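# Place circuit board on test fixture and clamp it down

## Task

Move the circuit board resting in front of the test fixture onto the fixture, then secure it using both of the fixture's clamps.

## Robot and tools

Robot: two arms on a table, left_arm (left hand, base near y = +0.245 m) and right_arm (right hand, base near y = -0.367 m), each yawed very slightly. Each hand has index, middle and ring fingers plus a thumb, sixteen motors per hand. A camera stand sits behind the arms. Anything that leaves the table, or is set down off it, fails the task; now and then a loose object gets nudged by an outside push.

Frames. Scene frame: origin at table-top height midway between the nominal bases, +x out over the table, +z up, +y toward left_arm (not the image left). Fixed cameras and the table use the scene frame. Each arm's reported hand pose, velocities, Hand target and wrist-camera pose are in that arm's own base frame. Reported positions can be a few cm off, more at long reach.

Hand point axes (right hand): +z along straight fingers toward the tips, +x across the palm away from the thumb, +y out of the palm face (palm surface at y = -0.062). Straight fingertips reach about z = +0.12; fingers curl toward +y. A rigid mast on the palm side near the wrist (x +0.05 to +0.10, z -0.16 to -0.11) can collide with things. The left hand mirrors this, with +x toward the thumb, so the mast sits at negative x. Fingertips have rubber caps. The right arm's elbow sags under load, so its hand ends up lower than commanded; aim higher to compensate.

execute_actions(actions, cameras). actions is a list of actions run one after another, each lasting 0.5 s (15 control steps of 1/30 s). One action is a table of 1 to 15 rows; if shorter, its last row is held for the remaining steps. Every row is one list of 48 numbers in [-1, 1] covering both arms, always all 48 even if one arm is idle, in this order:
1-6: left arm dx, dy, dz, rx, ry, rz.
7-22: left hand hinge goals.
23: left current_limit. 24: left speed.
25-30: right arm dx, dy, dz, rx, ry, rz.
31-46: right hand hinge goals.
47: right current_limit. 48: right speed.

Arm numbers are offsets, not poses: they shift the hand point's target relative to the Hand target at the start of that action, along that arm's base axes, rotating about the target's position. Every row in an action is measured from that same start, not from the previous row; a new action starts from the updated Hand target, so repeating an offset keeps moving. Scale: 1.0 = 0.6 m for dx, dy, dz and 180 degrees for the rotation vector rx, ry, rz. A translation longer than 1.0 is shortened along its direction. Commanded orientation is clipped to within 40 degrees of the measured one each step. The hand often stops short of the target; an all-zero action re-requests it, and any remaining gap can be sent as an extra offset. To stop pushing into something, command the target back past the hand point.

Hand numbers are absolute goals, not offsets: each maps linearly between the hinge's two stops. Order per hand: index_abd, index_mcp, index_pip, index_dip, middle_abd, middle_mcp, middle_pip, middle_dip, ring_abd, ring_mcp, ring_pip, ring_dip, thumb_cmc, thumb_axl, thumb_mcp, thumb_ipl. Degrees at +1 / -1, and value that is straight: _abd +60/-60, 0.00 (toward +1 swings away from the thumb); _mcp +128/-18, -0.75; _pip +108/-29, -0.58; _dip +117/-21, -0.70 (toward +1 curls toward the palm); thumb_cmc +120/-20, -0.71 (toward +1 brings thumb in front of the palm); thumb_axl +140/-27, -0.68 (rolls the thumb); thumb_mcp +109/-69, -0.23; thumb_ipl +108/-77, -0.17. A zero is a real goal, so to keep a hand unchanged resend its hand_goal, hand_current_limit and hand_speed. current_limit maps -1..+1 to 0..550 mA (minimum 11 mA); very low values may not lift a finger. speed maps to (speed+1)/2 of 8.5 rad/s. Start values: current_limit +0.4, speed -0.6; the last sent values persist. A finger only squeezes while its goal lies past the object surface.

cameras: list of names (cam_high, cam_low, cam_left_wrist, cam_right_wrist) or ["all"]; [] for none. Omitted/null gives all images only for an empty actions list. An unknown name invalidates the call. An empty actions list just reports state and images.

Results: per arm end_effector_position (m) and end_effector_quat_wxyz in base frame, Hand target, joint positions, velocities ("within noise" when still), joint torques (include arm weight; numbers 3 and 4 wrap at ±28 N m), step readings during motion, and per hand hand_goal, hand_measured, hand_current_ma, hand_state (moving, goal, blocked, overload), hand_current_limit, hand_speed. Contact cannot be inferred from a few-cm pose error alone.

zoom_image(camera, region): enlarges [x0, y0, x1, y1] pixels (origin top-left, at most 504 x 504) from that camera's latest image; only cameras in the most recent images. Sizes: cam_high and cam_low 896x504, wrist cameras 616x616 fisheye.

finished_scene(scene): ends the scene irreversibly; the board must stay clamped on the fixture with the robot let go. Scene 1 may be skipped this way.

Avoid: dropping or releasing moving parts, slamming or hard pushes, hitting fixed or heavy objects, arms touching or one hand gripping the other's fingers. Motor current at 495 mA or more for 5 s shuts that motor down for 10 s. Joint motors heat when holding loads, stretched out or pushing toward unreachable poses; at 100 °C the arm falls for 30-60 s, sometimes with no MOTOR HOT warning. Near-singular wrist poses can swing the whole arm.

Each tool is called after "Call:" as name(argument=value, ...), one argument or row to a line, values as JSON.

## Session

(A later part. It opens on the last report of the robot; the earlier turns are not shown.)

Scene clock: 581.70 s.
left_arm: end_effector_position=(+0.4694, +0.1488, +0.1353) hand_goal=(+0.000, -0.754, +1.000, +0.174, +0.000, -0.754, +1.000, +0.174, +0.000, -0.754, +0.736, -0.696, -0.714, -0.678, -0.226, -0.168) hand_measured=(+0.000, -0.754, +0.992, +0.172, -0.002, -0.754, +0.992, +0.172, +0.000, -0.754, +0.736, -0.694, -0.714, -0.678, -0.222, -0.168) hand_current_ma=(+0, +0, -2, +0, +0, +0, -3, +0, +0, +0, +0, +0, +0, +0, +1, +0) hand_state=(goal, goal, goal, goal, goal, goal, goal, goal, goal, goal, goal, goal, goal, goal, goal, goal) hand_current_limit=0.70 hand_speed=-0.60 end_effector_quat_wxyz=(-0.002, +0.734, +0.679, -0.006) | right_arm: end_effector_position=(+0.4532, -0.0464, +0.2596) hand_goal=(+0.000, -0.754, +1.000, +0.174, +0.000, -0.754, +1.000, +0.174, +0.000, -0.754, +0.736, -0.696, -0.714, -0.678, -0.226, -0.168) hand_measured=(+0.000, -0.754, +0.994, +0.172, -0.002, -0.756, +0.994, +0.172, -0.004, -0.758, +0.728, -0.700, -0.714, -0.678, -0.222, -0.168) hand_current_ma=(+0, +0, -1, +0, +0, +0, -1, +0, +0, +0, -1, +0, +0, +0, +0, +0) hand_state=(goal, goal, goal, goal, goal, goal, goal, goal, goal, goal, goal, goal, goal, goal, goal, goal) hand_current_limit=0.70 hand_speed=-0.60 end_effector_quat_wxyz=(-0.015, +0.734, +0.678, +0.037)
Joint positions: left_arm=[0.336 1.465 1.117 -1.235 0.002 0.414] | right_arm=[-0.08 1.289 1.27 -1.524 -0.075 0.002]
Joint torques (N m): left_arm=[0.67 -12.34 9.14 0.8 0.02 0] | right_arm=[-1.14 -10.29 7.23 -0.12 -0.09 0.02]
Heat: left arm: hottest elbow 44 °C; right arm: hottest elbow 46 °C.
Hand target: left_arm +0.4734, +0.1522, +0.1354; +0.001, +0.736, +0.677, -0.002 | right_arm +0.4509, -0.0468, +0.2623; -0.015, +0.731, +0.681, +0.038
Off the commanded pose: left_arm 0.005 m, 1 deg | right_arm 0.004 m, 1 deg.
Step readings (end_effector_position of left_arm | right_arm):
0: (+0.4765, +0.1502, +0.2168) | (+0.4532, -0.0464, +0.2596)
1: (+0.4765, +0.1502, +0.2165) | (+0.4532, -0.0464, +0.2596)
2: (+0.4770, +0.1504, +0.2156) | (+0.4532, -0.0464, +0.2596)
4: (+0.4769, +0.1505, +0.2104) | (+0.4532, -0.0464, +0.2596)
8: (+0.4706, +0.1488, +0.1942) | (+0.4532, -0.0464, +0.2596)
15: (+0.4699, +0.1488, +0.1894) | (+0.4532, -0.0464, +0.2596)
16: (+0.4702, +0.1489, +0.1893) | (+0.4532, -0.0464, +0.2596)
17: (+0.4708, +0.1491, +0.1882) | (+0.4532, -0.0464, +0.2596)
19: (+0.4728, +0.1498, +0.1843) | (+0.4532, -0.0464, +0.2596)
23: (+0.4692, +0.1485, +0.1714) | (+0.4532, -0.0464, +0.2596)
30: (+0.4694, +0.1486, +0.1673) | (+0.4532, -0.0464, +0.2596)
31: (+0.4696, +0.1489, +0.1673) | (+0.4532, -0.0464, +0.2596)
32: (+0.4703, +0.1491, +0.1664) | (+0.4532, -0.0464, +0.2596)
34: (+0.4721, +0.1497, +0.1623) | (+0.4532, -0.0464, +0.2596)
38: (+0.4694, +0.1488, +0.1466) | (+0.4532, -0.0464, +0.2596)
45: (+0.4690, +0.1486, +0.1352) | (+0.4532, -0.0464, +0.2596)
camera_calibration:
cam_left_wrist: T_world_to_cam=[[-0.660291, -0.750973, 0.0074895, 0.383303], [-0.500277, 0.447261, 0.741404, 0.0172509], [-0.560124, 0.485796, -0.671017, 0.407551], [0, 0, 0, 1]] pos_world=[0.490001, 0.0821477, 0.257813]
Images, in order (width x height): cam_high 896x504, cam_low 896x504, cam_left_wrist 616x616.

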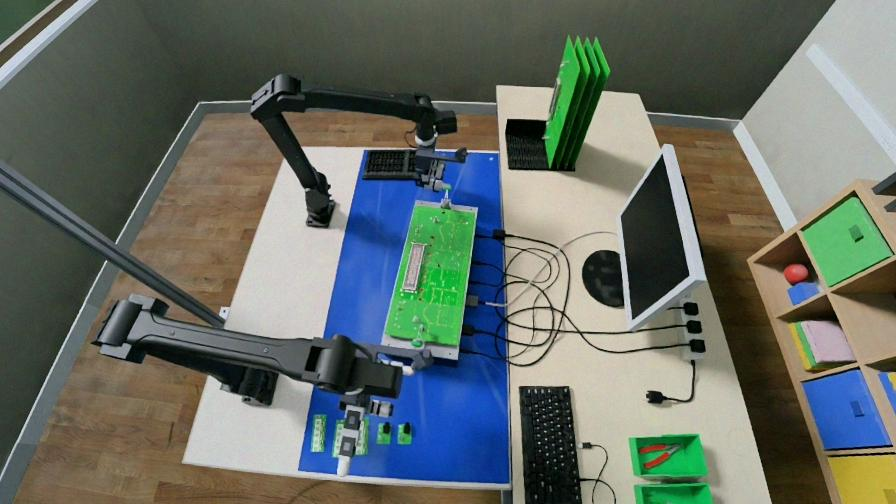

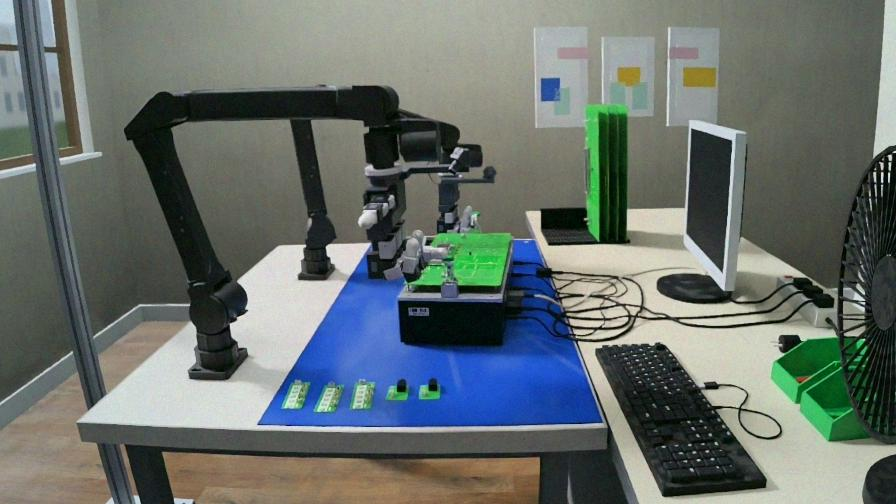

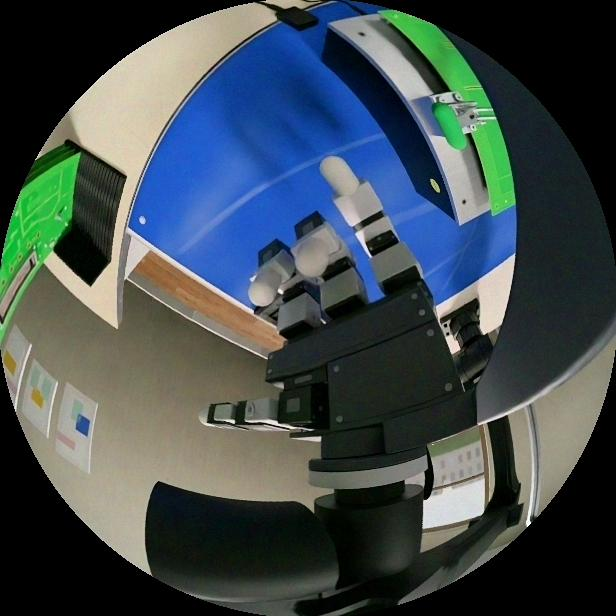

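Call:
execute_actions(
  actions=[
    [[0.0,-0.02,-0.03,0,0,0, 0,-0.754,1,0.174,0,-0.754,1,0.174,0,-0.754,0.737,-0.696,-0.714,-0.678,-0.226,-0.168,0.7,-0.6, 0,0,0,0,0,0, 0,-0.754,1,0.174,0,-0.754,1,0.174,0,-0.754,0.737,-0.696,-0.714,-0.678,-0.226,-0.168,0.7,-0.6]],
    [[-0.0,-0.03,0,0,0,0, 0,-0.754,1,0.174,0,-0.754,1,0.174,0,-0.754,0.737,-0.696,-0.714,-0.678,-0.226,-0.168,0.7,-0.6, 0,0,0,0,0,0, 0,-0.754,1,0.174,0,-0.754,1,0.174,0,-0.754,0.737,-0.696,-0.714,-0.678,-0.226,-0.168,0.7,-0.6]],
  ],
  cameras=["cam_left_wrist", "cam_low", "cam_high"],
)

Call:
zoom_image(
  camera="cam_left_wrist",
  region=[310, 40, 520, 220],
)

Call:
zoom_image(
  camera="cam_high",
  region=[400, 150, 500, 225],
)

Scene clock: 586.20 s.
left_arm: end_effector_position=(+0.4701, +0.1211, +0.1155) hand_goal=(+0.000, -0.754, +1.000, +0.174, +0.000, -0.754, +1.000, +0.174, +0.000, -0.754, +0.736, -0.696, -0.714, -0.678, -0.226, -0.168) hand_measured=(+0.000, -0.754, +0.992, +0.172, -0.002, -0.754, +0.992, +0.172, +0.000, -0.754, +0.736, -0.694, -0.714, -0.678, -0.222, -0.168) hand_current_ma=(+0, +0, -2, +0, +0, +0, -3, +0, +0, +0, +0, +0, +0, +0, +1, +0) hand_state=(goal, goal, goal, goal, goal, goal, goal, goal, goal, goal, goal, goal, goal, goal, goal, goal) hand_current_limit=0.70 hand_speed=-0.60 end_effector_quat_wxyz=(-0.002, +0.740, +0.673, -0.008) | right_arm: end_effector_position=(+0.4532, -0.0464, +0.2596) hand_goal=(+0.000, -0.754, +1.000, +0.174, +0.000, -0.754, +1.000, +0.174, +0.000, -0.754, +0.736, -0.696, -0.714, -0.678, -0.226, -0.168) hand_measured=(+0.000, -0.754, +0.994, +0.172, -0.002, -0.756, +0.994, +0.172, -0.004, -0.758, +0.728, -0.700, -0.714, -0.678, -0.222, -0.168) hand_current_ma=(+0, +0, -1, +0, +0, +0, -1, +0, +0, +0, -1, +0, +0, +0, +0, +0) hand_state=(goal, goal, goal, goal, goal, goal, goal, goal, goal, goal, goal, goal, goal, goal, goal, goal) hand_current_limit=0.70 hand_speed=-0.60 end_effector_quat_wxyz=(-0.015, +0.734, +0.678, +0.037)
Joint positions: left_arm=[0.274 1.468 1.065 -1.183 0.003 0.369] | right_arm=[-0.08 1.289 1.27 -1.524 -0.075 0.002]
Joint torques (N m): left_arm=[0.03 -12.69 8.65 0.91 -0.06 -0.26] | right_arm=[-1.14 -10.17 7.38 0.23 -0.1 0.04]
Heat: left arm: hottest elbow 44 °C; right arm: hottest elbow 46 °C.
Hand target: left_arm +0.4735, +0.1223, +0.1175; +0.001, +0.736, +0.677, -0.002 | right_arm +0.4509, -0.0468, +0.2623; -0.015, +0.731, +0.681, +0.038
Off the commanded pose: left_arm 0.004 m, 1 deg | right_arm 0.004 m, 1 deg.
Step readings (end_effector_position of left_arm | right_arm):
0: (+0.4694, +0.1488, +0.1353) | (+0.4532, -0.0464, +0.2596)
1: (+0.4695, +0.1488, +0.1354) | (+0.4532, -0.0464, +0.2596)
2: (+0.4699, +0.1489, +0.1349) | (+0.4532, -0.0464, +0.2596)
4: (+0.4712, +0.1482, +0.1327) | (+0.4532, -0.0464, +0.2596)
8: (+0.4684, +0.1439, +0.1243) | (+0.4532, -0.0464, +0.2596)
15: (+0.4688, +0.1404, +0.1207) | (+0.4532, -0.0464, +0.2596)
16: (+0.4690, +0.1403, +0.1208) | (+0.4532, -0.0464, +0.2596)
17: (+0.4692, +0.1393, +0.1206) | (+0.4532, -0.0464, +0.2596)
19: (+0.4695, +0.1364, +0.1197) | (+0.4532, -0.0464, +0.2596)
23: (+0.4698, +0.1259, +0.1166) | (+0.4532, -0.0464, +0.2596)
30: (+0.4702, +0.1208, +0.1155) | (+0.4532, -0.0464, +0.2596)
camera_calibration:
cam_left_wrist: T_world_to_cam=[[-0.672772, -0.739765, 0.0111956, 0.367135], [-0.490456, 0.457267, 0.741863, 0.0388408], [-0.553924, 0.493613, -0.670458, 0.404113], [0, 0, 0, 1]] pos_world=[0.489896, 0.054358, 0.238016]
Images, in order (width x height): cam_high 896x504, cam_low 896x504, cam_left_wrist 616x616.

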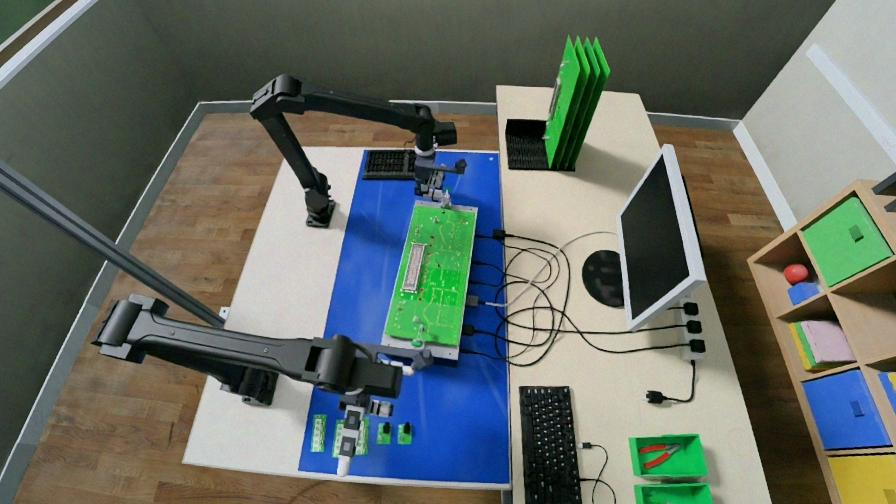

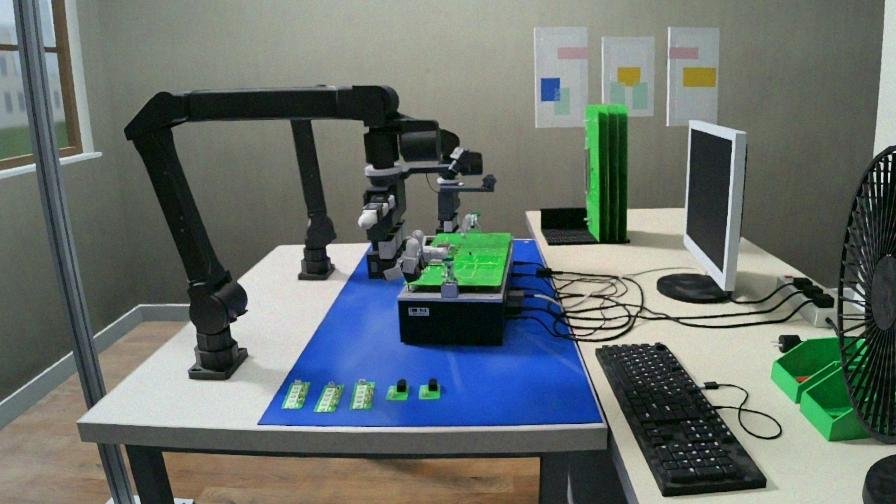

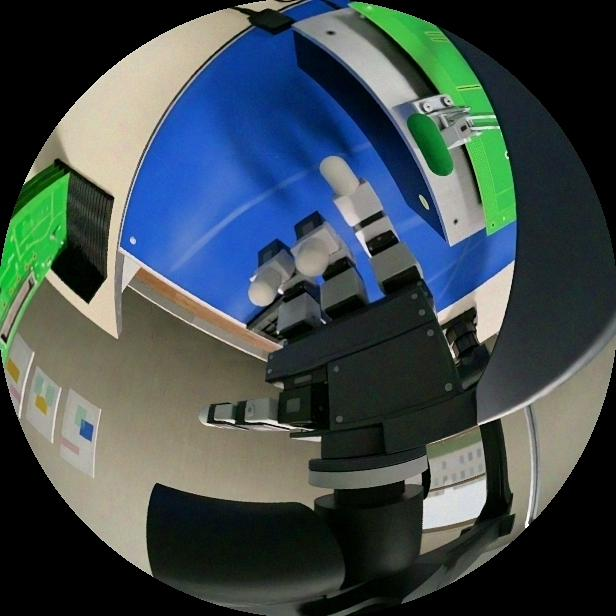

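Scaled by 2.400 from the camera's 616x616 image, which has a finer 880x880 frame.

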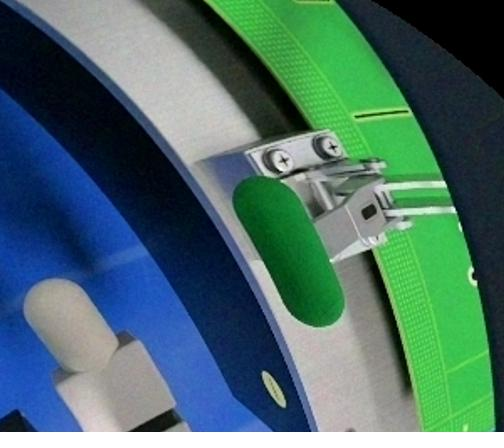

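Scaled by 5.040 from the camera's 896x504 image, which has a finer 1280x720 frame.

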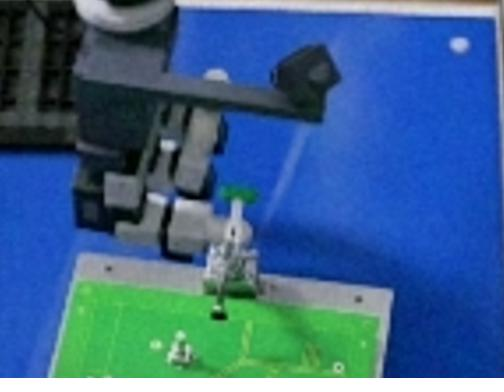

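Call:
execute_actions(
  actions=[
    [[-0.0,-0.035,0,0,0,0, 0,-0.754,1,0.174,0,-0.754,1,0.174,0,-0.754,0.737,-0.696,-0.714,-0.678,-0.226,-0.168,0.7,-0.6, 0,0,0,0,0,0, 0,-0.754,1,0.174,0,-0.754,1,0.174,0,-0.754,0.737,-0.696,-0.714,-0.678,-0.226,-0.168,0.7,-0.6]],
  ],
  cameras=["cam_left_wrist", "cam_low", "cam_high"],
)

Call:
zoom_image(
  camera="cam_left_wrist",
  region=[310, 40, 520, 220],
)

Call:
zoom_image(
  camera="cam_high",
  region=[400, 150, 500, 225],
)

Call:
zoom_image(
  camera="cam_low",
  region=[420, 180, 520, 255],
)

Scene clock: 591.80 s.
left_arm: end_effector_position=(+0.4700, +0.0998, +0.1095) hand_goal=(+0.000, -0.754, +1.000, +0.174, +0.000, -0.754, +1.000, +0.174, +0.000, -0.754, +0.736, -0.696, -0.714, -0.678, -0.226, -0.168) hand_measured=(+0.000, -0.754, +0.992, +0.172, -0.002, -0.754, +0.992, +0.172, +0.000, -0.754, +0.736, -0.694, -0.714, -0.678, -0.222, -0.168) hand_current_ma=(+0, +0, -2, +0, +0, +0, -3, +0, +0, +0, +0, +0, +0, +0, +1, +0) hand_state=(goal, goal, goal, goal, goal, goal, goal, goal, goal, goal, goal, goal, goal, goal, goal, goal) hand_current_limit=0.70 hand_speed=-0.60 end_effector_quat_wxyz=(-0.005, +0.740, +0.672, -0.013) | right_arm: end_effector_position=(+0.4532, -0.0464, +0.2596) hand_goal=(+0.000, -0.754, +1.000, +0.174, +0.000, -0.754, +1.000, +0.174, +0.000, -0.754, +0.736, -0.696, -0.714, -0.678, -0.226, -0.168) hand_measured=(+0.000, -0.754, +0.994, +0.172, -0.002, -0.756, +0.994, +0.172, -0.004, -0.758, +0.728, -0.700, -0.714, -0.678, -0.222, -0.168) hand_current_ma=(+0, +0, -1, +0, +0, +0, -1, +0, +0, +0, -1, +0, +0, +0, +0, +0) hand_state=(goal, goal, goal, goal, goal, goal, goal, goal, goal, goal, goal, goal, goal, goal, goal, goal) hand_current_limit=0.70 hand_speed=-0.60 end_effector_quat_wxyz=(-0.015, +0.734, +0.678, +0.037)
Joint positions: left_arm=[0.222 1.468 1.051 -1.182 0.005 0.318] | right_arm=[-0.08 1.289 1.27 -1.524 -0.075 0.002]
Joint torques (N m): left_arm=[0.21 -13.51 8.58 0.72 -0.08 -0.23] | right_arm=[-0.62 -10.29 7.42 0.17 -0.12 0.03]
Heat: left arm: hottest elbow 43 °C; right arm: hottest elbow 46 °C.
Hand target: left_arm +0.4735, +0.1012, +0.1174; +0.001, +0.736, +0.677, -0.002 | right_arm +0.4509, -0.0468, +0.2623; -0.015, +0.731, +0.681, +0.038
Off the commanded pose: left_arm 0.009 m, 2 deg | right_arm 0.004 m, 1 deg.
Step readings (end_effector_position of left_arm | right_arm):
0: (+0.4701, +0.1212, +0.1155) | (+0.4532, -0.0464, +0.2596)
1: (+0.4702, +0.1210, +0.1155) | (+0.4532, -0.0464, +0.2596)
2: (+0.4701, +0.1201, +0.1151) | (+0.4532, -0.0464, +0.2596)
4: (+0.4702, +0.1174, +0.1142) | (+0.4532, -0.0464, +0.2596)
8: (+0.4697, +0.1051, +0.1105) | (+0.4532, -0.0464, +0.2596)
15: (+0.4701, +0.0994, +0.1095) | (+0.4532, -0.0464, +0.2596)
camera_calibration:
cam_left_wrist: T_world_to_cam=[[-0.672801, -0.7395, 0.0218569, 0.350217], [-0.4811, 0.459769, 0.746428, 0.0477902], [-0.562033, 0.491683, -0.665107, 0.413995], [0, 0, 0, 1]] pos_world=[0.491297, 0.0334586, 0.232024]
Images, in order (width x height): cam_high 896x504, cam_low 896x504, cam_left_wrist 616x616.

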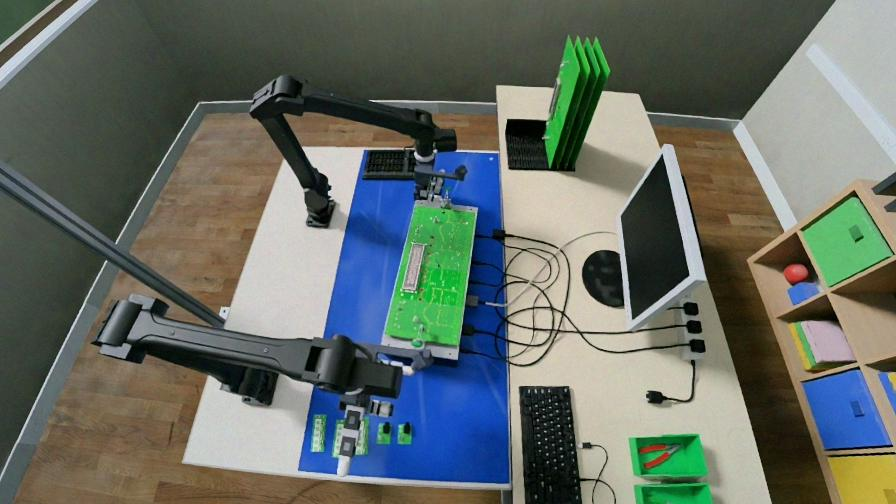

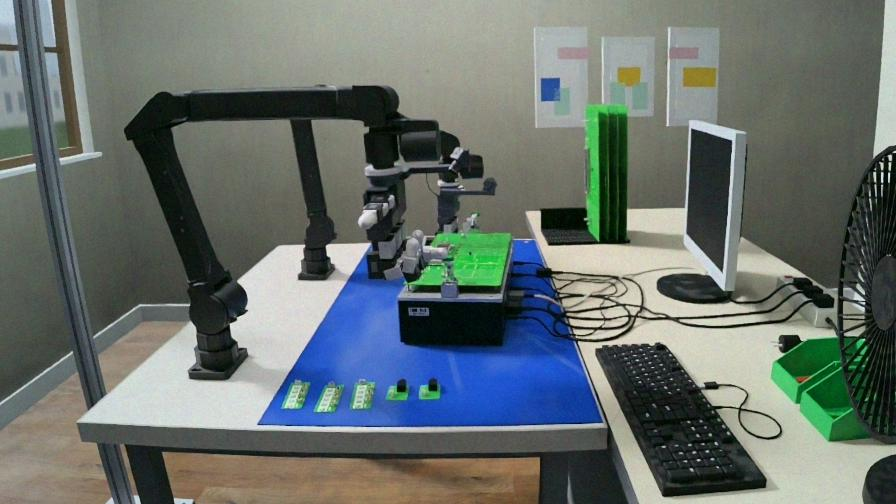

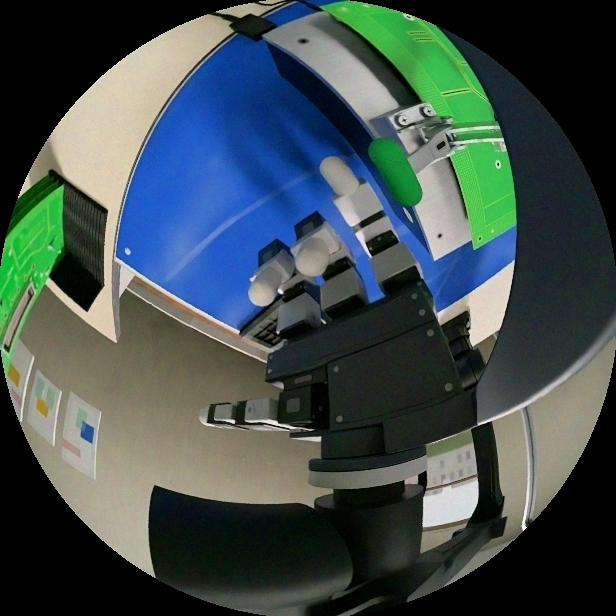

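Scaled by 2.400 from the camera's 616x616 image, which has a finer 880x880 frame.

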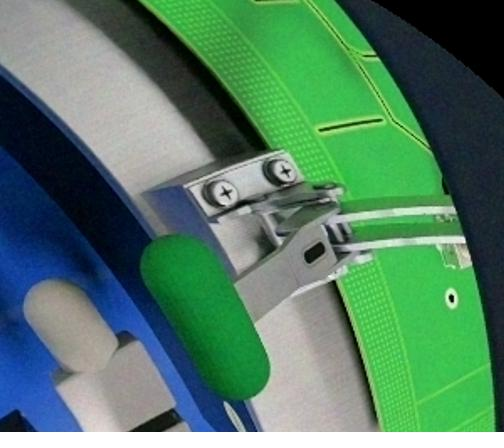

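Scaled by 5.040 from the camera's 896x504 image, which has a finer 1280x720 frame.

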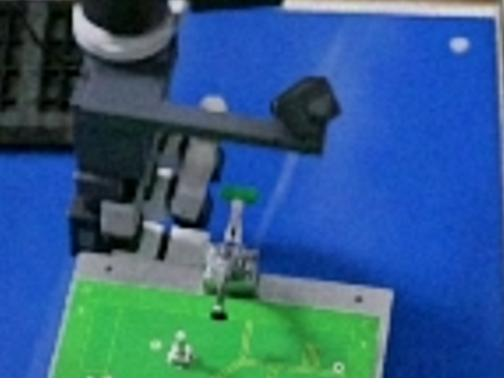

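Scaled by 5.040 from the camera's 896x504 image, which has a finer 1280x720 frame.

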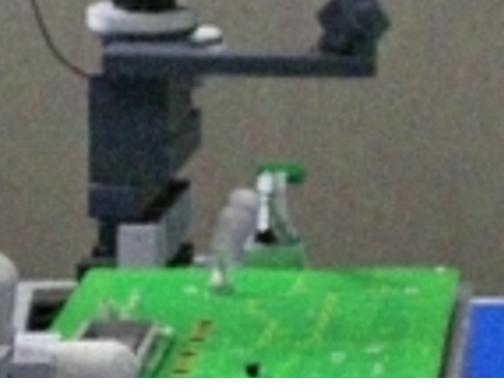

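Call:
execute_actions(
  actions=[
    [[-0.0,-0.025,0,0,0,0, 0,-0.754,1,0.174,0,-0.754,1,0.174,0,-0.754,0.737,-0.696,-0.714,-0.678,-0.226,-0.168,0.7,-0.6, 0,0,0,0,0,0, 0,-0.754,1,0.174,0,-0.754,1,0.174,0,-0.754,0.737,-0.696,-0.714,-0.678,-0.226,-0.168,0.7,-0.6]],
  ],
  cameras=["cam_left_wrist", "cam_low"],
)

Call:
zoom_image(
  camera="cam_left_wrist",
  region=[310, 40, 520, 220],
)

Scene clock: 594.57 s.
left_arm: end_effector_position=(+0.4703, +0.0858, +0.1098) hand_goal=(+0.000, -0.754, +1.000, +0.174, +0.000, -0.754, +1.000, +0.174, +0.000, -0.754, +0.736, -0.696, -0.714, -0.678, -0.226, -0.168) hand_measured=(+0.000, -0.754, +0.992, +0.172, -0.002, -0.754, +0.992, +0.172, +0.000, -0.754, +0.736, -0.694, -0.714, -0.678, -0.222, -0.168) hand_current_ma=(+0, +0, -2, +0, +0, +0, -3, +0, +0, +0, +0, +0, +0, +0, +1, +0) hand_state=(goal, goal, goal, goal, goal, goal, goal, goal, goal, goal, goal, goal, goal, goal, goal, goal) hand_current_limit=0.70 hand_speed=-0.60 end_effector_quat_wxyz=(-0.005, +0.739, +0.673, -0.013) | right_arm: end_effector_position=(+0.4532, -0.0464, +0.2596) hand_goal=(+0.000, -0.754, +1.000, +0.174, +0.000, -0.754, +1.000, +0.174, +0.000, -0.754, +0.736, -0.696, -0.714, -0.678, -0.226, -0.168) hand_measured=(+0.000, -0.754, +0.994, +0.172, -0.002, -0.756, +0.994, +0.172, -0.004, -0.758, +0.728, -0.700, -0.714, -0.678, -0.222, -0.168) hand_current_ma=(+0, +0, -1, +0, +0, +0, -1, +0, +0, +0, -1, +0, +0, +0, +0, +0) hand_state=(goal, goal, goal, goal, goal, goal, goal, goal, goal, goal, goal, goal, goal, goal, goal, goal) hand_current_limit=0.70 hand_speed=-0.60 end_effector_quat_wxyz=(-0.015, +0.734, +0.678, +0.037)
Joint positions: left_arm=[0.187 1.461 1.044 -1.181 0.005 0.281] | right_arm=[-0.08 1.289 1.27 -1.524 -0.075 0.002]
Joint torques (N m): left_arm=[-0.03 -13.45 8.47 0.73 -0.11 -0.23] | right_arm=[0.09 -9.7 7.53 0.23 -0.11 0.03]
Heat: left arm: hottest elbow 43 °C; right arm: hottest elbow 46 °C.
Hand target: left_arm +0.4734, +0.0862, +0.1174; +0.001, +0.736, +0.677, -0.002 | right_arm +0.4509, -0.0468, +0.2623; -0.015, +0.731, +0.681, +0.038
Off the commanded pose: left_arm 0.008 m, 2 deg | right_arm 0.004 m, 1 deg.
Step readings (end_effector_position of left_arm | right_arm):
0: (+0.4700, +0.0999, +0.1095) | (+0.4532, -0.0464, +0.2596)
1: (+0.4700, +0.0999, +0.1095) | (+0.4532, -0.0464, +0.2596)
2: (+0.4701, +0.0994, +0.1096) | (+0.4532, -0.0464, +0.2596)
4: (+0.4700, +0.0975, +0.1095) | (+0.4532, -0.0464, +0.2596)
8: (+0.4699, +0.0895, +0.1095) | (+0.4532, -0.0464, +0.2596)
15: (+0.4703, +0.0855, +0.1098) | (+0.4532, -0.0464, +0.2596)
camera_calibration:
cam_left_wrist: T_world_to_cam=[[-0.671399, -0.740798, 0.0209956, 0.339662], [-0.482284, 0.458262, 0.746591, 0.0547704], [-0.562695, 0.491135, -0.664952, 0.421604], [0, 0, 0, 1]] pos_world=[0.491698, 0.0194574, 0.232324]
Images, in order (width x height): cam_low 896x504, cam_left_wrist 616x616.

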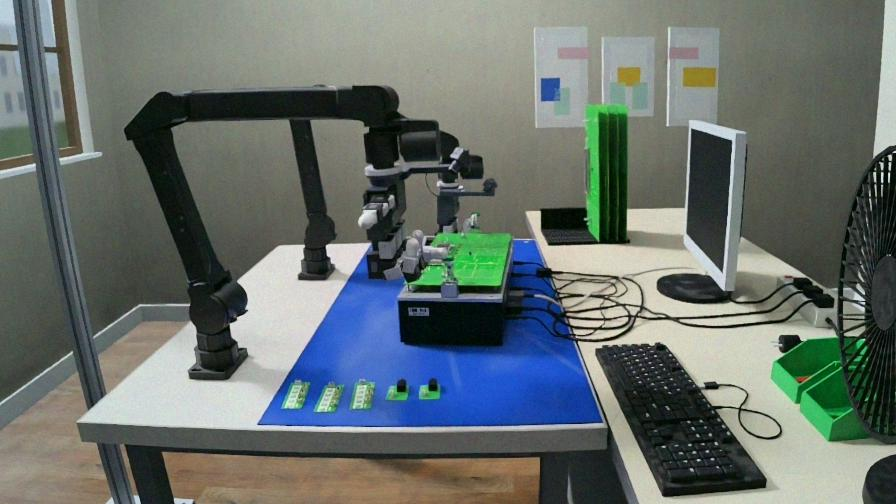

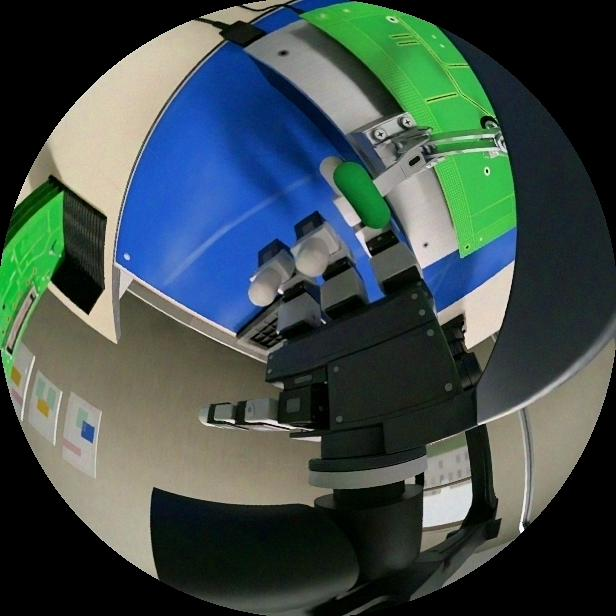

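Scaled by 2.400 from the camera's 616x616 image, which has a finer 880x880 frame.

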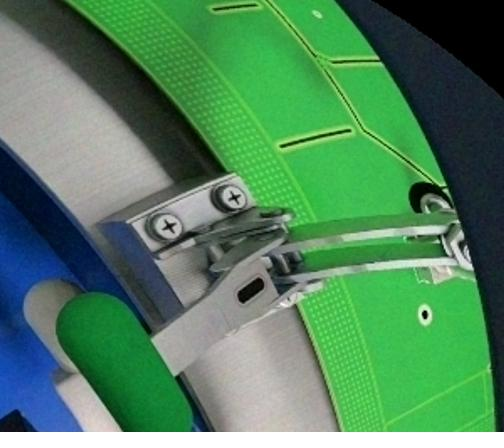

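Call:
execute_actions(
  actions=[
    [[0.0,-0.012,0.09,0,0,0, 0,-0.754,1,0.174,0,-0.754,1,0.174,0,-0.754,0.737,-0.696,-0.714,-0.678,-0.226,-0.168,0.7,-0.6, 0,0,0,0,0,0, 0,-0.754,1,0.174,0,-0.754,1,0.174,0,-0.754,0.737,-0.696,-0.714,-0.678,-0.226,-0.168,0.7,-0.6]],
  ],
  cameras=["cam_left_wrist", "cam_low", "cam_high"],
)

Call:
zoom_image(
  camera="cam_left_wrist",
  region=[310, 40, 520, 220],
)

Call:
zoom_image(
  camera="cam_high",
  region=[400, 150, 500, 225],
)

Call:
zoom_image(
  camera="cam_low",
  region=[420, 180, 520, 255],
)

Scene clock: 596.63 s.
left_arm: end_effector_position=(+0.4591, +0.0828, +0.1520) hand_goal=(+0.000, -0.754, +1.000, +0.174, +0.000, -0.754, +1.000, +0.174, +0.000, -0.754, +0.736, -0.696, -0.714, -0.678, -0.226, -0.168) hand_measured=(+0.000, -0.754, +0.992, +0.172, -0.002, -0.754, +0.992, +0.172, -0.006, -0.756, +0.732, -0.696, -0.714, -0.678, -0.222, -0.168) hand_current_ma=(+0, +0, -2, +0, +0, +0, -3, +0, -1, +0, -1, +0, +0, +0, +1, +0) hand_state=(goal, goal, goal, goal, goal, goal, goal, goal, goal, goal, goal, goal, goal, goal, goal, goal) hand_current_limit=0.70 hand_speed=-0.60 end_effector_quat_wxyz=(-0.010, +0.734, +0.679, -0.014) | right_arm: end_effector_position=(+0.4532, -0.0464, +0.2596) hand_goal=(+0.000, -0.754, +1.000, +0.174, +0.000, -0.754, +1.000, +0.174, +0.000, -0.754, +0.736, -0.696, -0.714, -0.678, -0.226, -0.168) hand_measured=(+0.000, -0.754, +0.994, +0.172, -0.002, -0.756, +0.994, +0.172, -0.004, -0.758, +0.728, -0.700, -0.714, -0.678, -0.222, -0.168) hand_current_ma=(+0, +0, -1, +0, +0, +0, -1, +0, +0, +0, -1, +0, +0, +0, +0, +0) hand_state=(goal, goal, goal, goal, goal, goal, goal, goal, goal, goal, goal, goal, goal, goal, goal, goal) hand_current_limit=0.70 hand_speed=-0.60 end_effector_quat_wxyz=(-0.015, +0.734, +0.678, +0.037)
Joint positions: left_arm=[0.178 1.395 1.095 -1.306 -0.002 0.256] | right_arm=[-0.08 1.289 1.27 -1.524 -0.075 0.002]
Joint torques (N m): left_arm=[-0.38 -11.99 12.23 -0.25 0.14 -0.18] | right_arm=[0.03 -9.76 7.41 0.1 -0.11 -0.02]
Heat: left arm: hottest elbow 43 °C; right arm: hottest elbow 46 °C.
Hand target: left_arm +0.4734, +0.0790, +0.1714; +0.001, +0.736, +0.677, -0.002 | right_arm +0.4509, -0.0468, +0.2623; -0.015, +0.731, +0.681, +0.038
Off the commanded pose: left_arm 0.024 m, 2 deg | right_arm 0.004 m, 1 deg.
Step readings (end_effector_position of left_arm | right_arm):
0: (+0.4703, +0.0859, +0.1098) | (+0.4532, -0.0464, +0.2596)
1: (+0.4703, +0.0859, +0.1100) | (+0.4532, -0.0464, +0.2596)
2: (+0.4688, +0.0855, +0.1102) | (+0.4532, -0.0464, +0.2596)
4: (+0.4618, +0.0829, +0.1125) | (+0.4532, -0.0464, +0.2596)
8: (+0.4540, +0.0833, +0.1288) | (+0.4532, -0.0464, +0.2596)
15: (+0.4596, +0.0825, +0.1519) | (+0.4532, -0.0464, +0.2596)
camera_calibration:
cam_left_wrist: T_world_to_cam=[[-0.659454, -0.751413, 0.022338, 0.324194], [-0.483059, 0.446335, 0.753285, 0.0196188], [-0.575998, 0.485966, -0.657315, 0.450237], [0, 0, 0, 1]] pos_world=[0.482604, 0.0160472, 0.273927]
Images, in order (width x height): cam_high 896x504, cam_low 896x504, cam_left_wrist 616x616.

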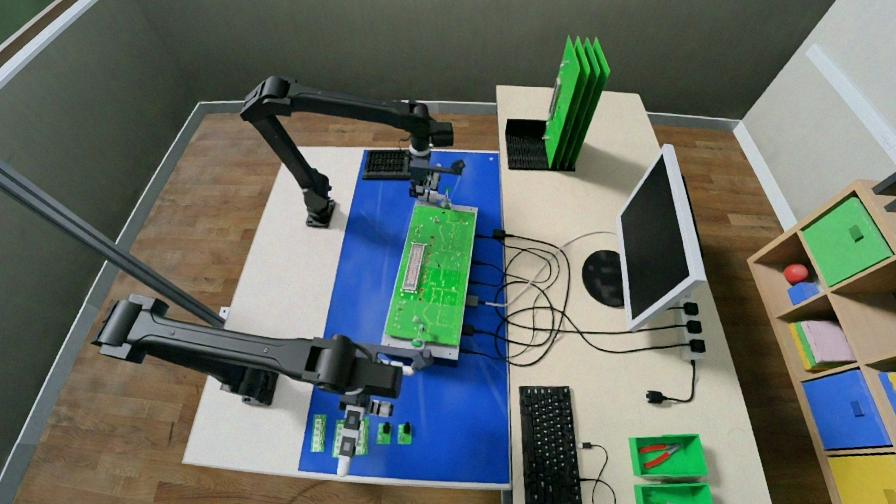

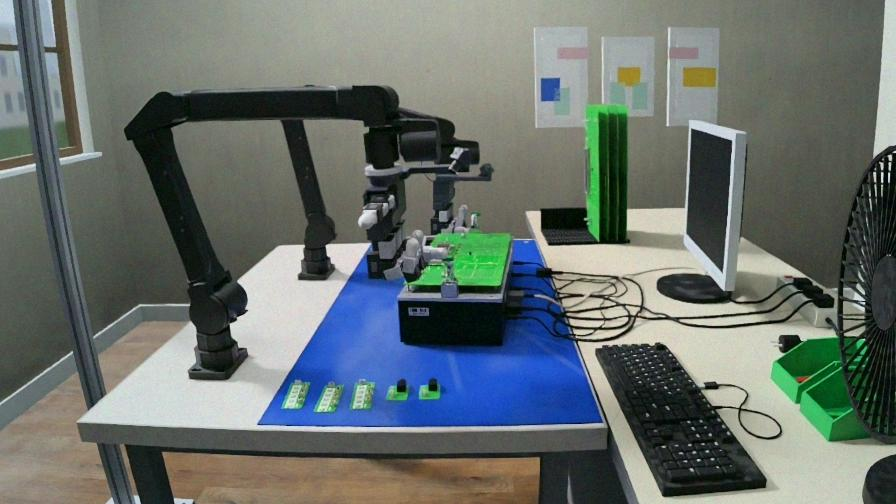

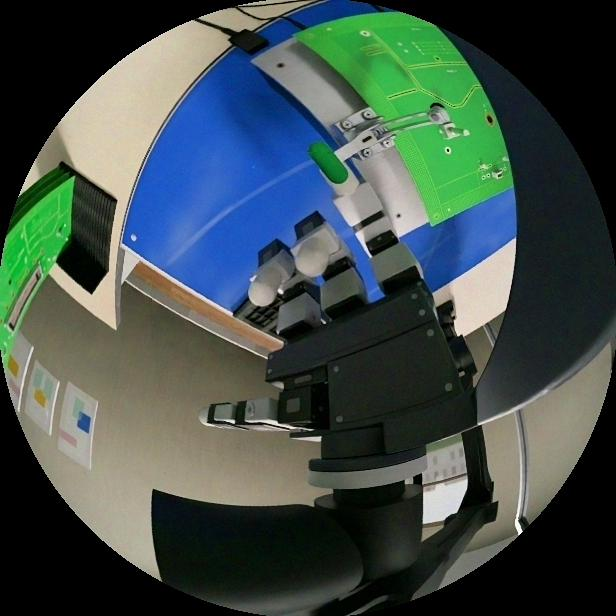

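Scaled by 2.400 from the camera's 616x616 image, which has a finer 880x880 frame.

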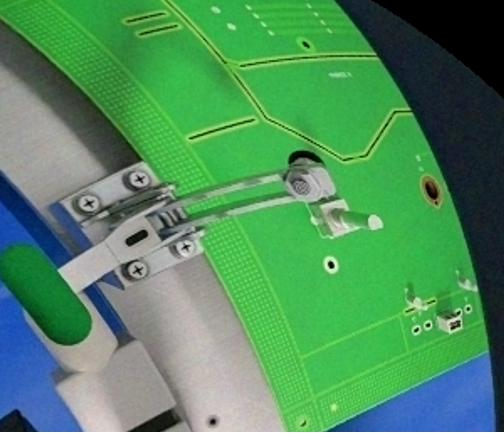

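Scaled by 5.040 from the camera's 896x504 image, which has a finer 1280x720 frame.

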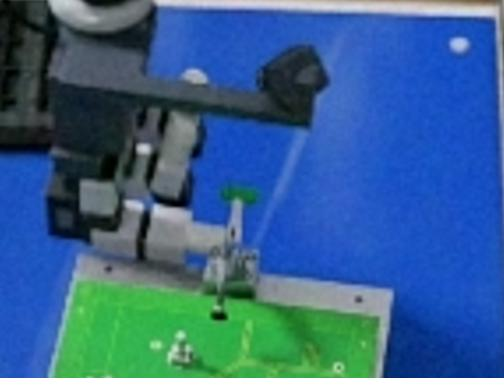

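Scaled by 5.040 from the camera's 896x504 image, which has a finer 1280x720 frame.

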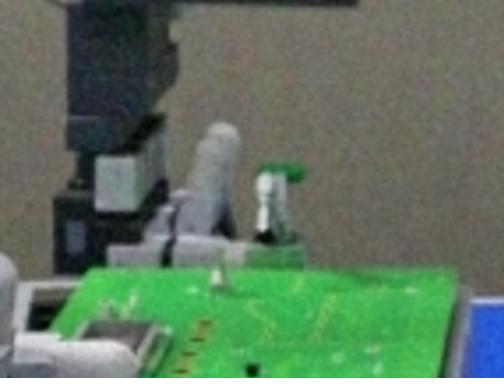

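Call:
execute_actions(
  actions=[
    [[0.015,0.0,0.04,0,0,0, 0,-0.754,1,0.174,0,-0.754,1,0.174,0,-0.754,0.737,-0.696,-0.714,-0.678,-0.226,-0.168,0.7,-0.6, 0,0,0,0,0,0, 0,-0.754,1,0.174,0,-0.754,1,0.174,0,-0.754,0.737,-0.696,-0.714,-0.678,-0.226,-0.168,0.7,-0.6]],
  ],
  cameras=["cam_left_wrist", "cam_low", "cam_high"],
)

Call:
zoom_image(
  camera="cam_left_wrist",
  region=[270, 60, 480, 240],
)

Call:
zoom_image(
  camera="cam_high",
  region=[400, 150, 500, 225],
)

Call:
zoom_image(
  camera="cam_low",
  region=[420, 180, 520, 255],
)

Scene clock: 599.03 s.
left_arm: end_effector_position=(+0.4678, +0.0788, +0.1783) hand_goal=(+0.000, -0.754, +1.000, +0.174, +0.000, -0.754, +1.000, +0.174, +0.000, -0.754, +0.736, -0.696, -0.714, -0.678, -0.226, -0.168) hand_measured=(+0.000, -0.754, +0.992, +0.172, -0.002, -0.754, +0.992, +0.172, -0.004, -0.756, +0.732, -0.696, -0.714, -0.678, -0.222, -0.168) hand_current_ma=(+0, +0, -2, +0, +0, +0, -3, +0, +0, +0, -1, +0, +0, +0, +1, +0) hand_state=(goal, goal, goal, goal, goal, goal, goal, goal, goal, goal, goal, goal, goal, goal, goal, goal) hand_current_limit=0.70 hand_speed=-0.60 end_effector_quat_wxyz=(-0.008, +0.737, +0.676, -0.014) | right_arm: end_effector_position=(+0.4532, -0.0464, +0.2596) hand_goal=(+0.000, -0.754, +1.000, +0.174, +0.000, -0.754, +1.000, +0.174, +0.000, -0.754, +0.736, -0.696, -0.714, -0.678, -0.226, -0.168) hand_measured=(+0.000, -0.754, +0.994, +0.172, -0.002, -0.756, +0.994, +0.172, -0.004, -0.758, +0.728, -0.700, -0.714, -0.678, -0.222, -0.168) hand_current_ma=(+0, +0, -1, +0, +0, +0, -1, +0, +0, +0, -1, +0, +0, +0, +0, +0) hand_state=(goal, goal, goal, goal, goal, goal, goal, goal, goal, goal, goal, goal, goal, goal, goal, goal) hand_current_limit=0.70 hand_speed=-0.60 end_effector_quat_wxyz=(-0.015, +0.734, +0.678, +0.037)
Joint positions: left_arm=[0.167 1.395 1.165 -1.373 0.003 0.254] | right_arm=[-0.08 1.289 1.27 -1.524 -0.075 0.002]
Joint torques (N m): left_arm=[-0.03 -11.69 12.62 -0.13 0.01 -0.17] | right_arm=[-0.62 -10.93 7.42 0.12 -0.02 0.04]
Heat: left arm: hottest elbow 43 °C; right arm: hottest elbow 46 °C.
Hand target: left_arm +0.4824, +0.0790, +0.1954; +0.001, +0.736, +0.677, -0.002 | right_arm +0.4509, -0.0468, +0.2623; -0.015, +0.731, +0.681, +0.038
Off the commanded pose: left_arm 0.023 m, 2 deg | right_arm 0.004 m, 1 deg.
Step readings (end_effector_position of left_arm | right_arm):
0: (+0.4591, +0.0828, +0.1520) | (+0.4532, -0.0464, +0.2596)
1: (+0.4591, +0.0828, +0.1521) | (+0.4532, -0.0464, +0.2596)
2: (+0.4587, +0.0826, +0.1531) | (+0.4532, -0.0464, +0.2596)
4: (+0.4580, +0.0822, +0.1568) | (+0.4532, -0.0464, +0.2596)
8: (+0.4647, +0.0795, +0.1711) | (+0.4532, -0.0464, +0.2596)
15: (+0.4683, +0.0789, +0.1784) | (+0.4532, -0.0464, +0.2596)
camera_calibration:
cam_left_wrist: T_world_to_cam=[[-0.665709, -0.745874, 0.0224301, 0.328729], [-0.482177, 0.452906, 0.749921, 0.0054438], [-0.569505, 0.488414, -0.661147, 0.471879], [0, 0, 0, 1]] pos_world=[0.490201, 0.0122526, 0.300526]
Images, in order (width x height): cam_high 896x504, cam_low 896x504, cam_left_wrist 616x616.

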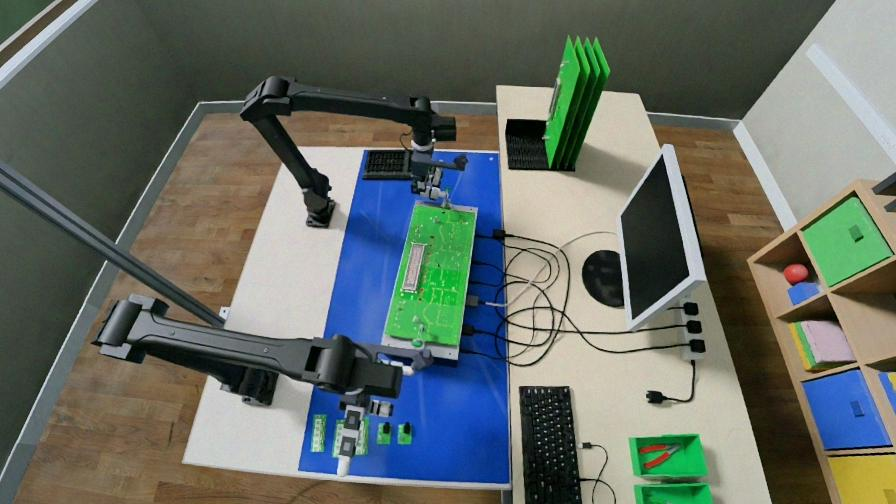

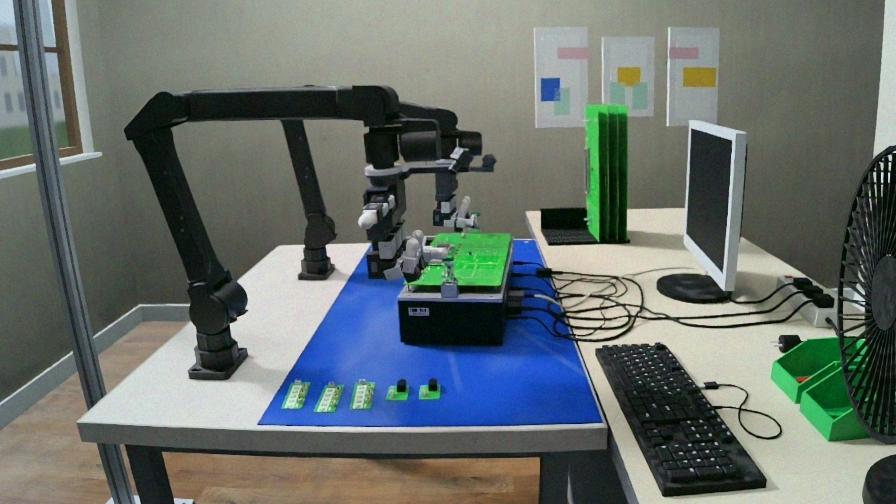

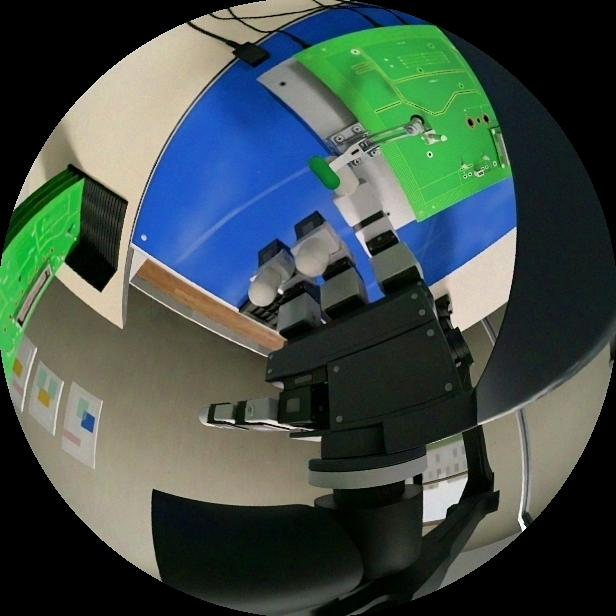

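Scaled by 2.400 from the camera's 616x616 image, which has a finer 880x880 frame.

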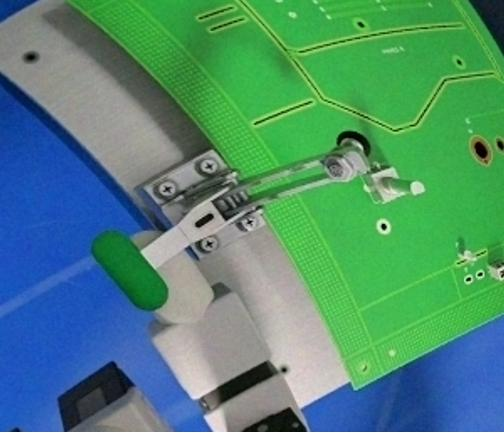

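Scaled by 5.040 from the camera's 896x504 image, which has a finer 1280x720 frame.

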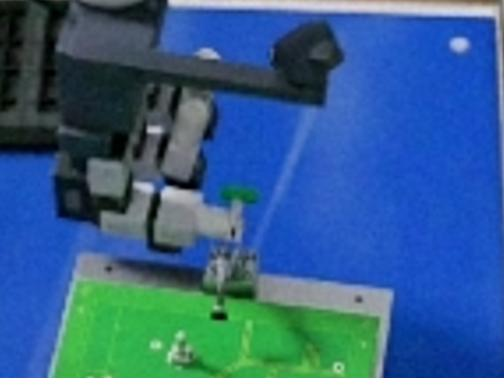

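Scaled by 5.040 from the camera's 896x504 image, which has a finer 1280x720 frame.

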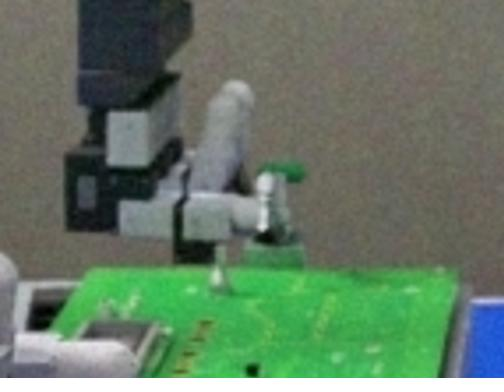

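Call:
execute_actions(
  actions=[
    [[0.0,0.014,0.0,0,0,0, 0,-0.754,1,0.174,0,-0.754,1,0.174,0,-0.754,0.737,-0.696,-0.714,-0.678,-0.226,-0.168,0.7,-0.6, 0,0,0,0,0,0, 0,-0.754,1,0.174,0,-0.754,1,0.174,0,-0.754,0.737,-0.696,-0.714,-0.678,-0.226,-0.168,0.7,-0.6]],
  ],
  cameras=["cam_left_wrist"],
)

Call:
zoom_image(
  camera="cam_left_wrist",
  region=[270, 60, 480, 240],
)

Scene clock: 600.67 s.
left_arm: end_effector_position=(+0.4670, +0.0830, +0.1783) hand_goal=(+0.000, -0.754, +1.000, +0.174, +0.000, -0.754, +1.000, +0.174, +0.000, -0.754, +0.736, -0.696, -0.714, -0.678, -0.226, -0.168) hand_measured=(+0.000, -0.754, +0.992, +0.172, -0.002, -0.754, +0.992, +0.172, -0.004, -0.756, +0.732, -0.696, -0.714, -0.678, -0.222, -0.168) hand_current_ma=(+0, +0, -2, +0, +0, +0, -3, +0, +0, +0, -1, +0, +0, +0, +1, +0) hand_state=(goal, goal, goal, goal, goal, goal, goal, goal, goal, goal, goal, goal, goal, goal, goal, goal) hand_current_limit=0.70 hand_speed=-0.60 end_effector_quat_wxyz=(-0.007, +0.734, +0.679, -0.014) | right_arm: end_effector_position=(+0.4532, -0.0464, +0.2596) hand_goal=(+0.000, -0.754, +1.000, +0.174, +0.000, -0.754, +1.000, +0.174, +0.000, -0.754, +0.736, -0.696, -0.714, -0.678, -0.226, -0.168) hand_measured=(+0.000, -0.754, +0.994, +0.172, -0.002, -0.756, +0.994, +0.172, -0.004, -0.758, +0.728, -0.700, -0.714, -0.678, -0.222, -0.168) hand_current_ma=(+0, +0, -1, +0, +0, +0, -1, +0, +0, +0, -1, +0, +0, +0, +0, +0) hand_state=(goal, goal, goal, goal, goal, goal, goal, goal, goal, goal, goal, goal, goal, goal, goal, goal) hand_current_limit=0.70 hand_speed=-0.60 end_effector_quat_wxyz=(-0.015, +0.734, +0.678, +0.037)
Joint positions: left_arm=[0.177 1.395 1.165 -1.373 0.003 0.255] | right_arm=[-0.08 1.289 1.27 -1.524 -0.075 0.002]
Joint torques (N m): left_arm=[0.5 -10.87 12.88 -0.2 -0.02 -0.03] | right_arm=[-0.32 -9.7 7.39 0.2 -0.11 0.05]
Heat: left arm: hottest elbow 44 °C; right arm: hottest elbow 45 °C.
Hand target: left_arm +0.4824, +0.0873, +0.1954; +0.001, +0.736, +0.677, -0.002 | right_arm +0.4509, -0.0468, +0.2623; -0.015, +0.731, +0.681, +0.038
Off the commanded pose: left_arm 0.023 m, 2 deg | right_arm 0.004 m, 1 deg.
Step readings (end_effector_position of left_arm | right_arm):
0: (+0.4678, +0.0788, +0.1783) | (+0.4532, -0.0464, +0.2596)
1: (+0.4678, +0.0788, +0.1783) | (+0.4532, -0.0464, +0.2596)
2: (+0.4678, +0.0788, +0.1783) | (+0.4532, -0.0464, +0.2596)
4: (+0.4677, +0.0790, +0.1783) | (+0.4532, -0.0464, +0.2596)
8: (+0.4674, +0.0809, +0.1783) | (+0.4532, -0.0464, +0.2596)
15: (+0.4670, +0.0830, +0.1783) | (+0.4532, -0.0464, +0.2596)
camera_calibration:
cam_left_wrist: T_world_to_cam=[[-0.659696, -0.751196, 0.0224825, 0.329003], [-0.485778, 0.449051, 0.749915, 0.00518803], [-0.573429, 0.483795, -0.661152, 0.471622], [0, 0, 0, 1]] pos_world=[0.490004, 0.0166478, 0.300526]
Images, in order (width x height): cam_left_wrist 616x616.

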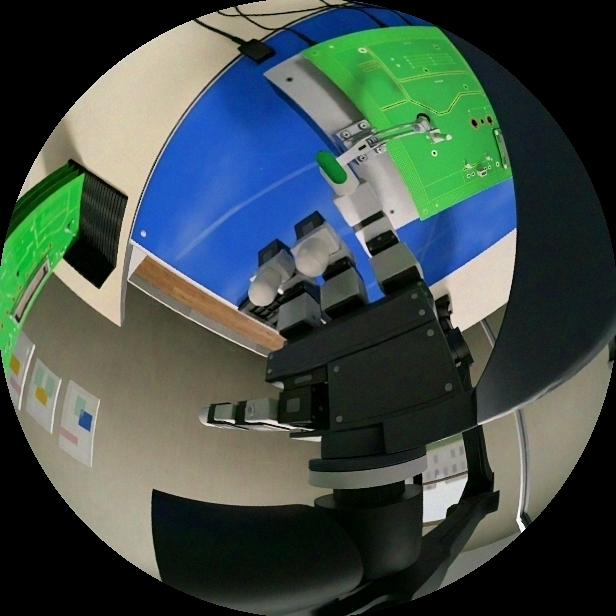

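Scaled by 2.400 from the camera's 616x616 image, which has a finer 880x880 frame.

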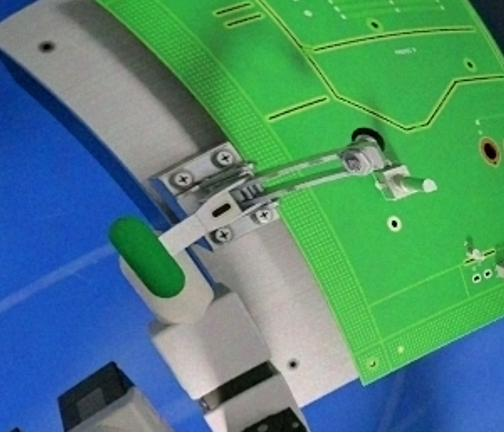

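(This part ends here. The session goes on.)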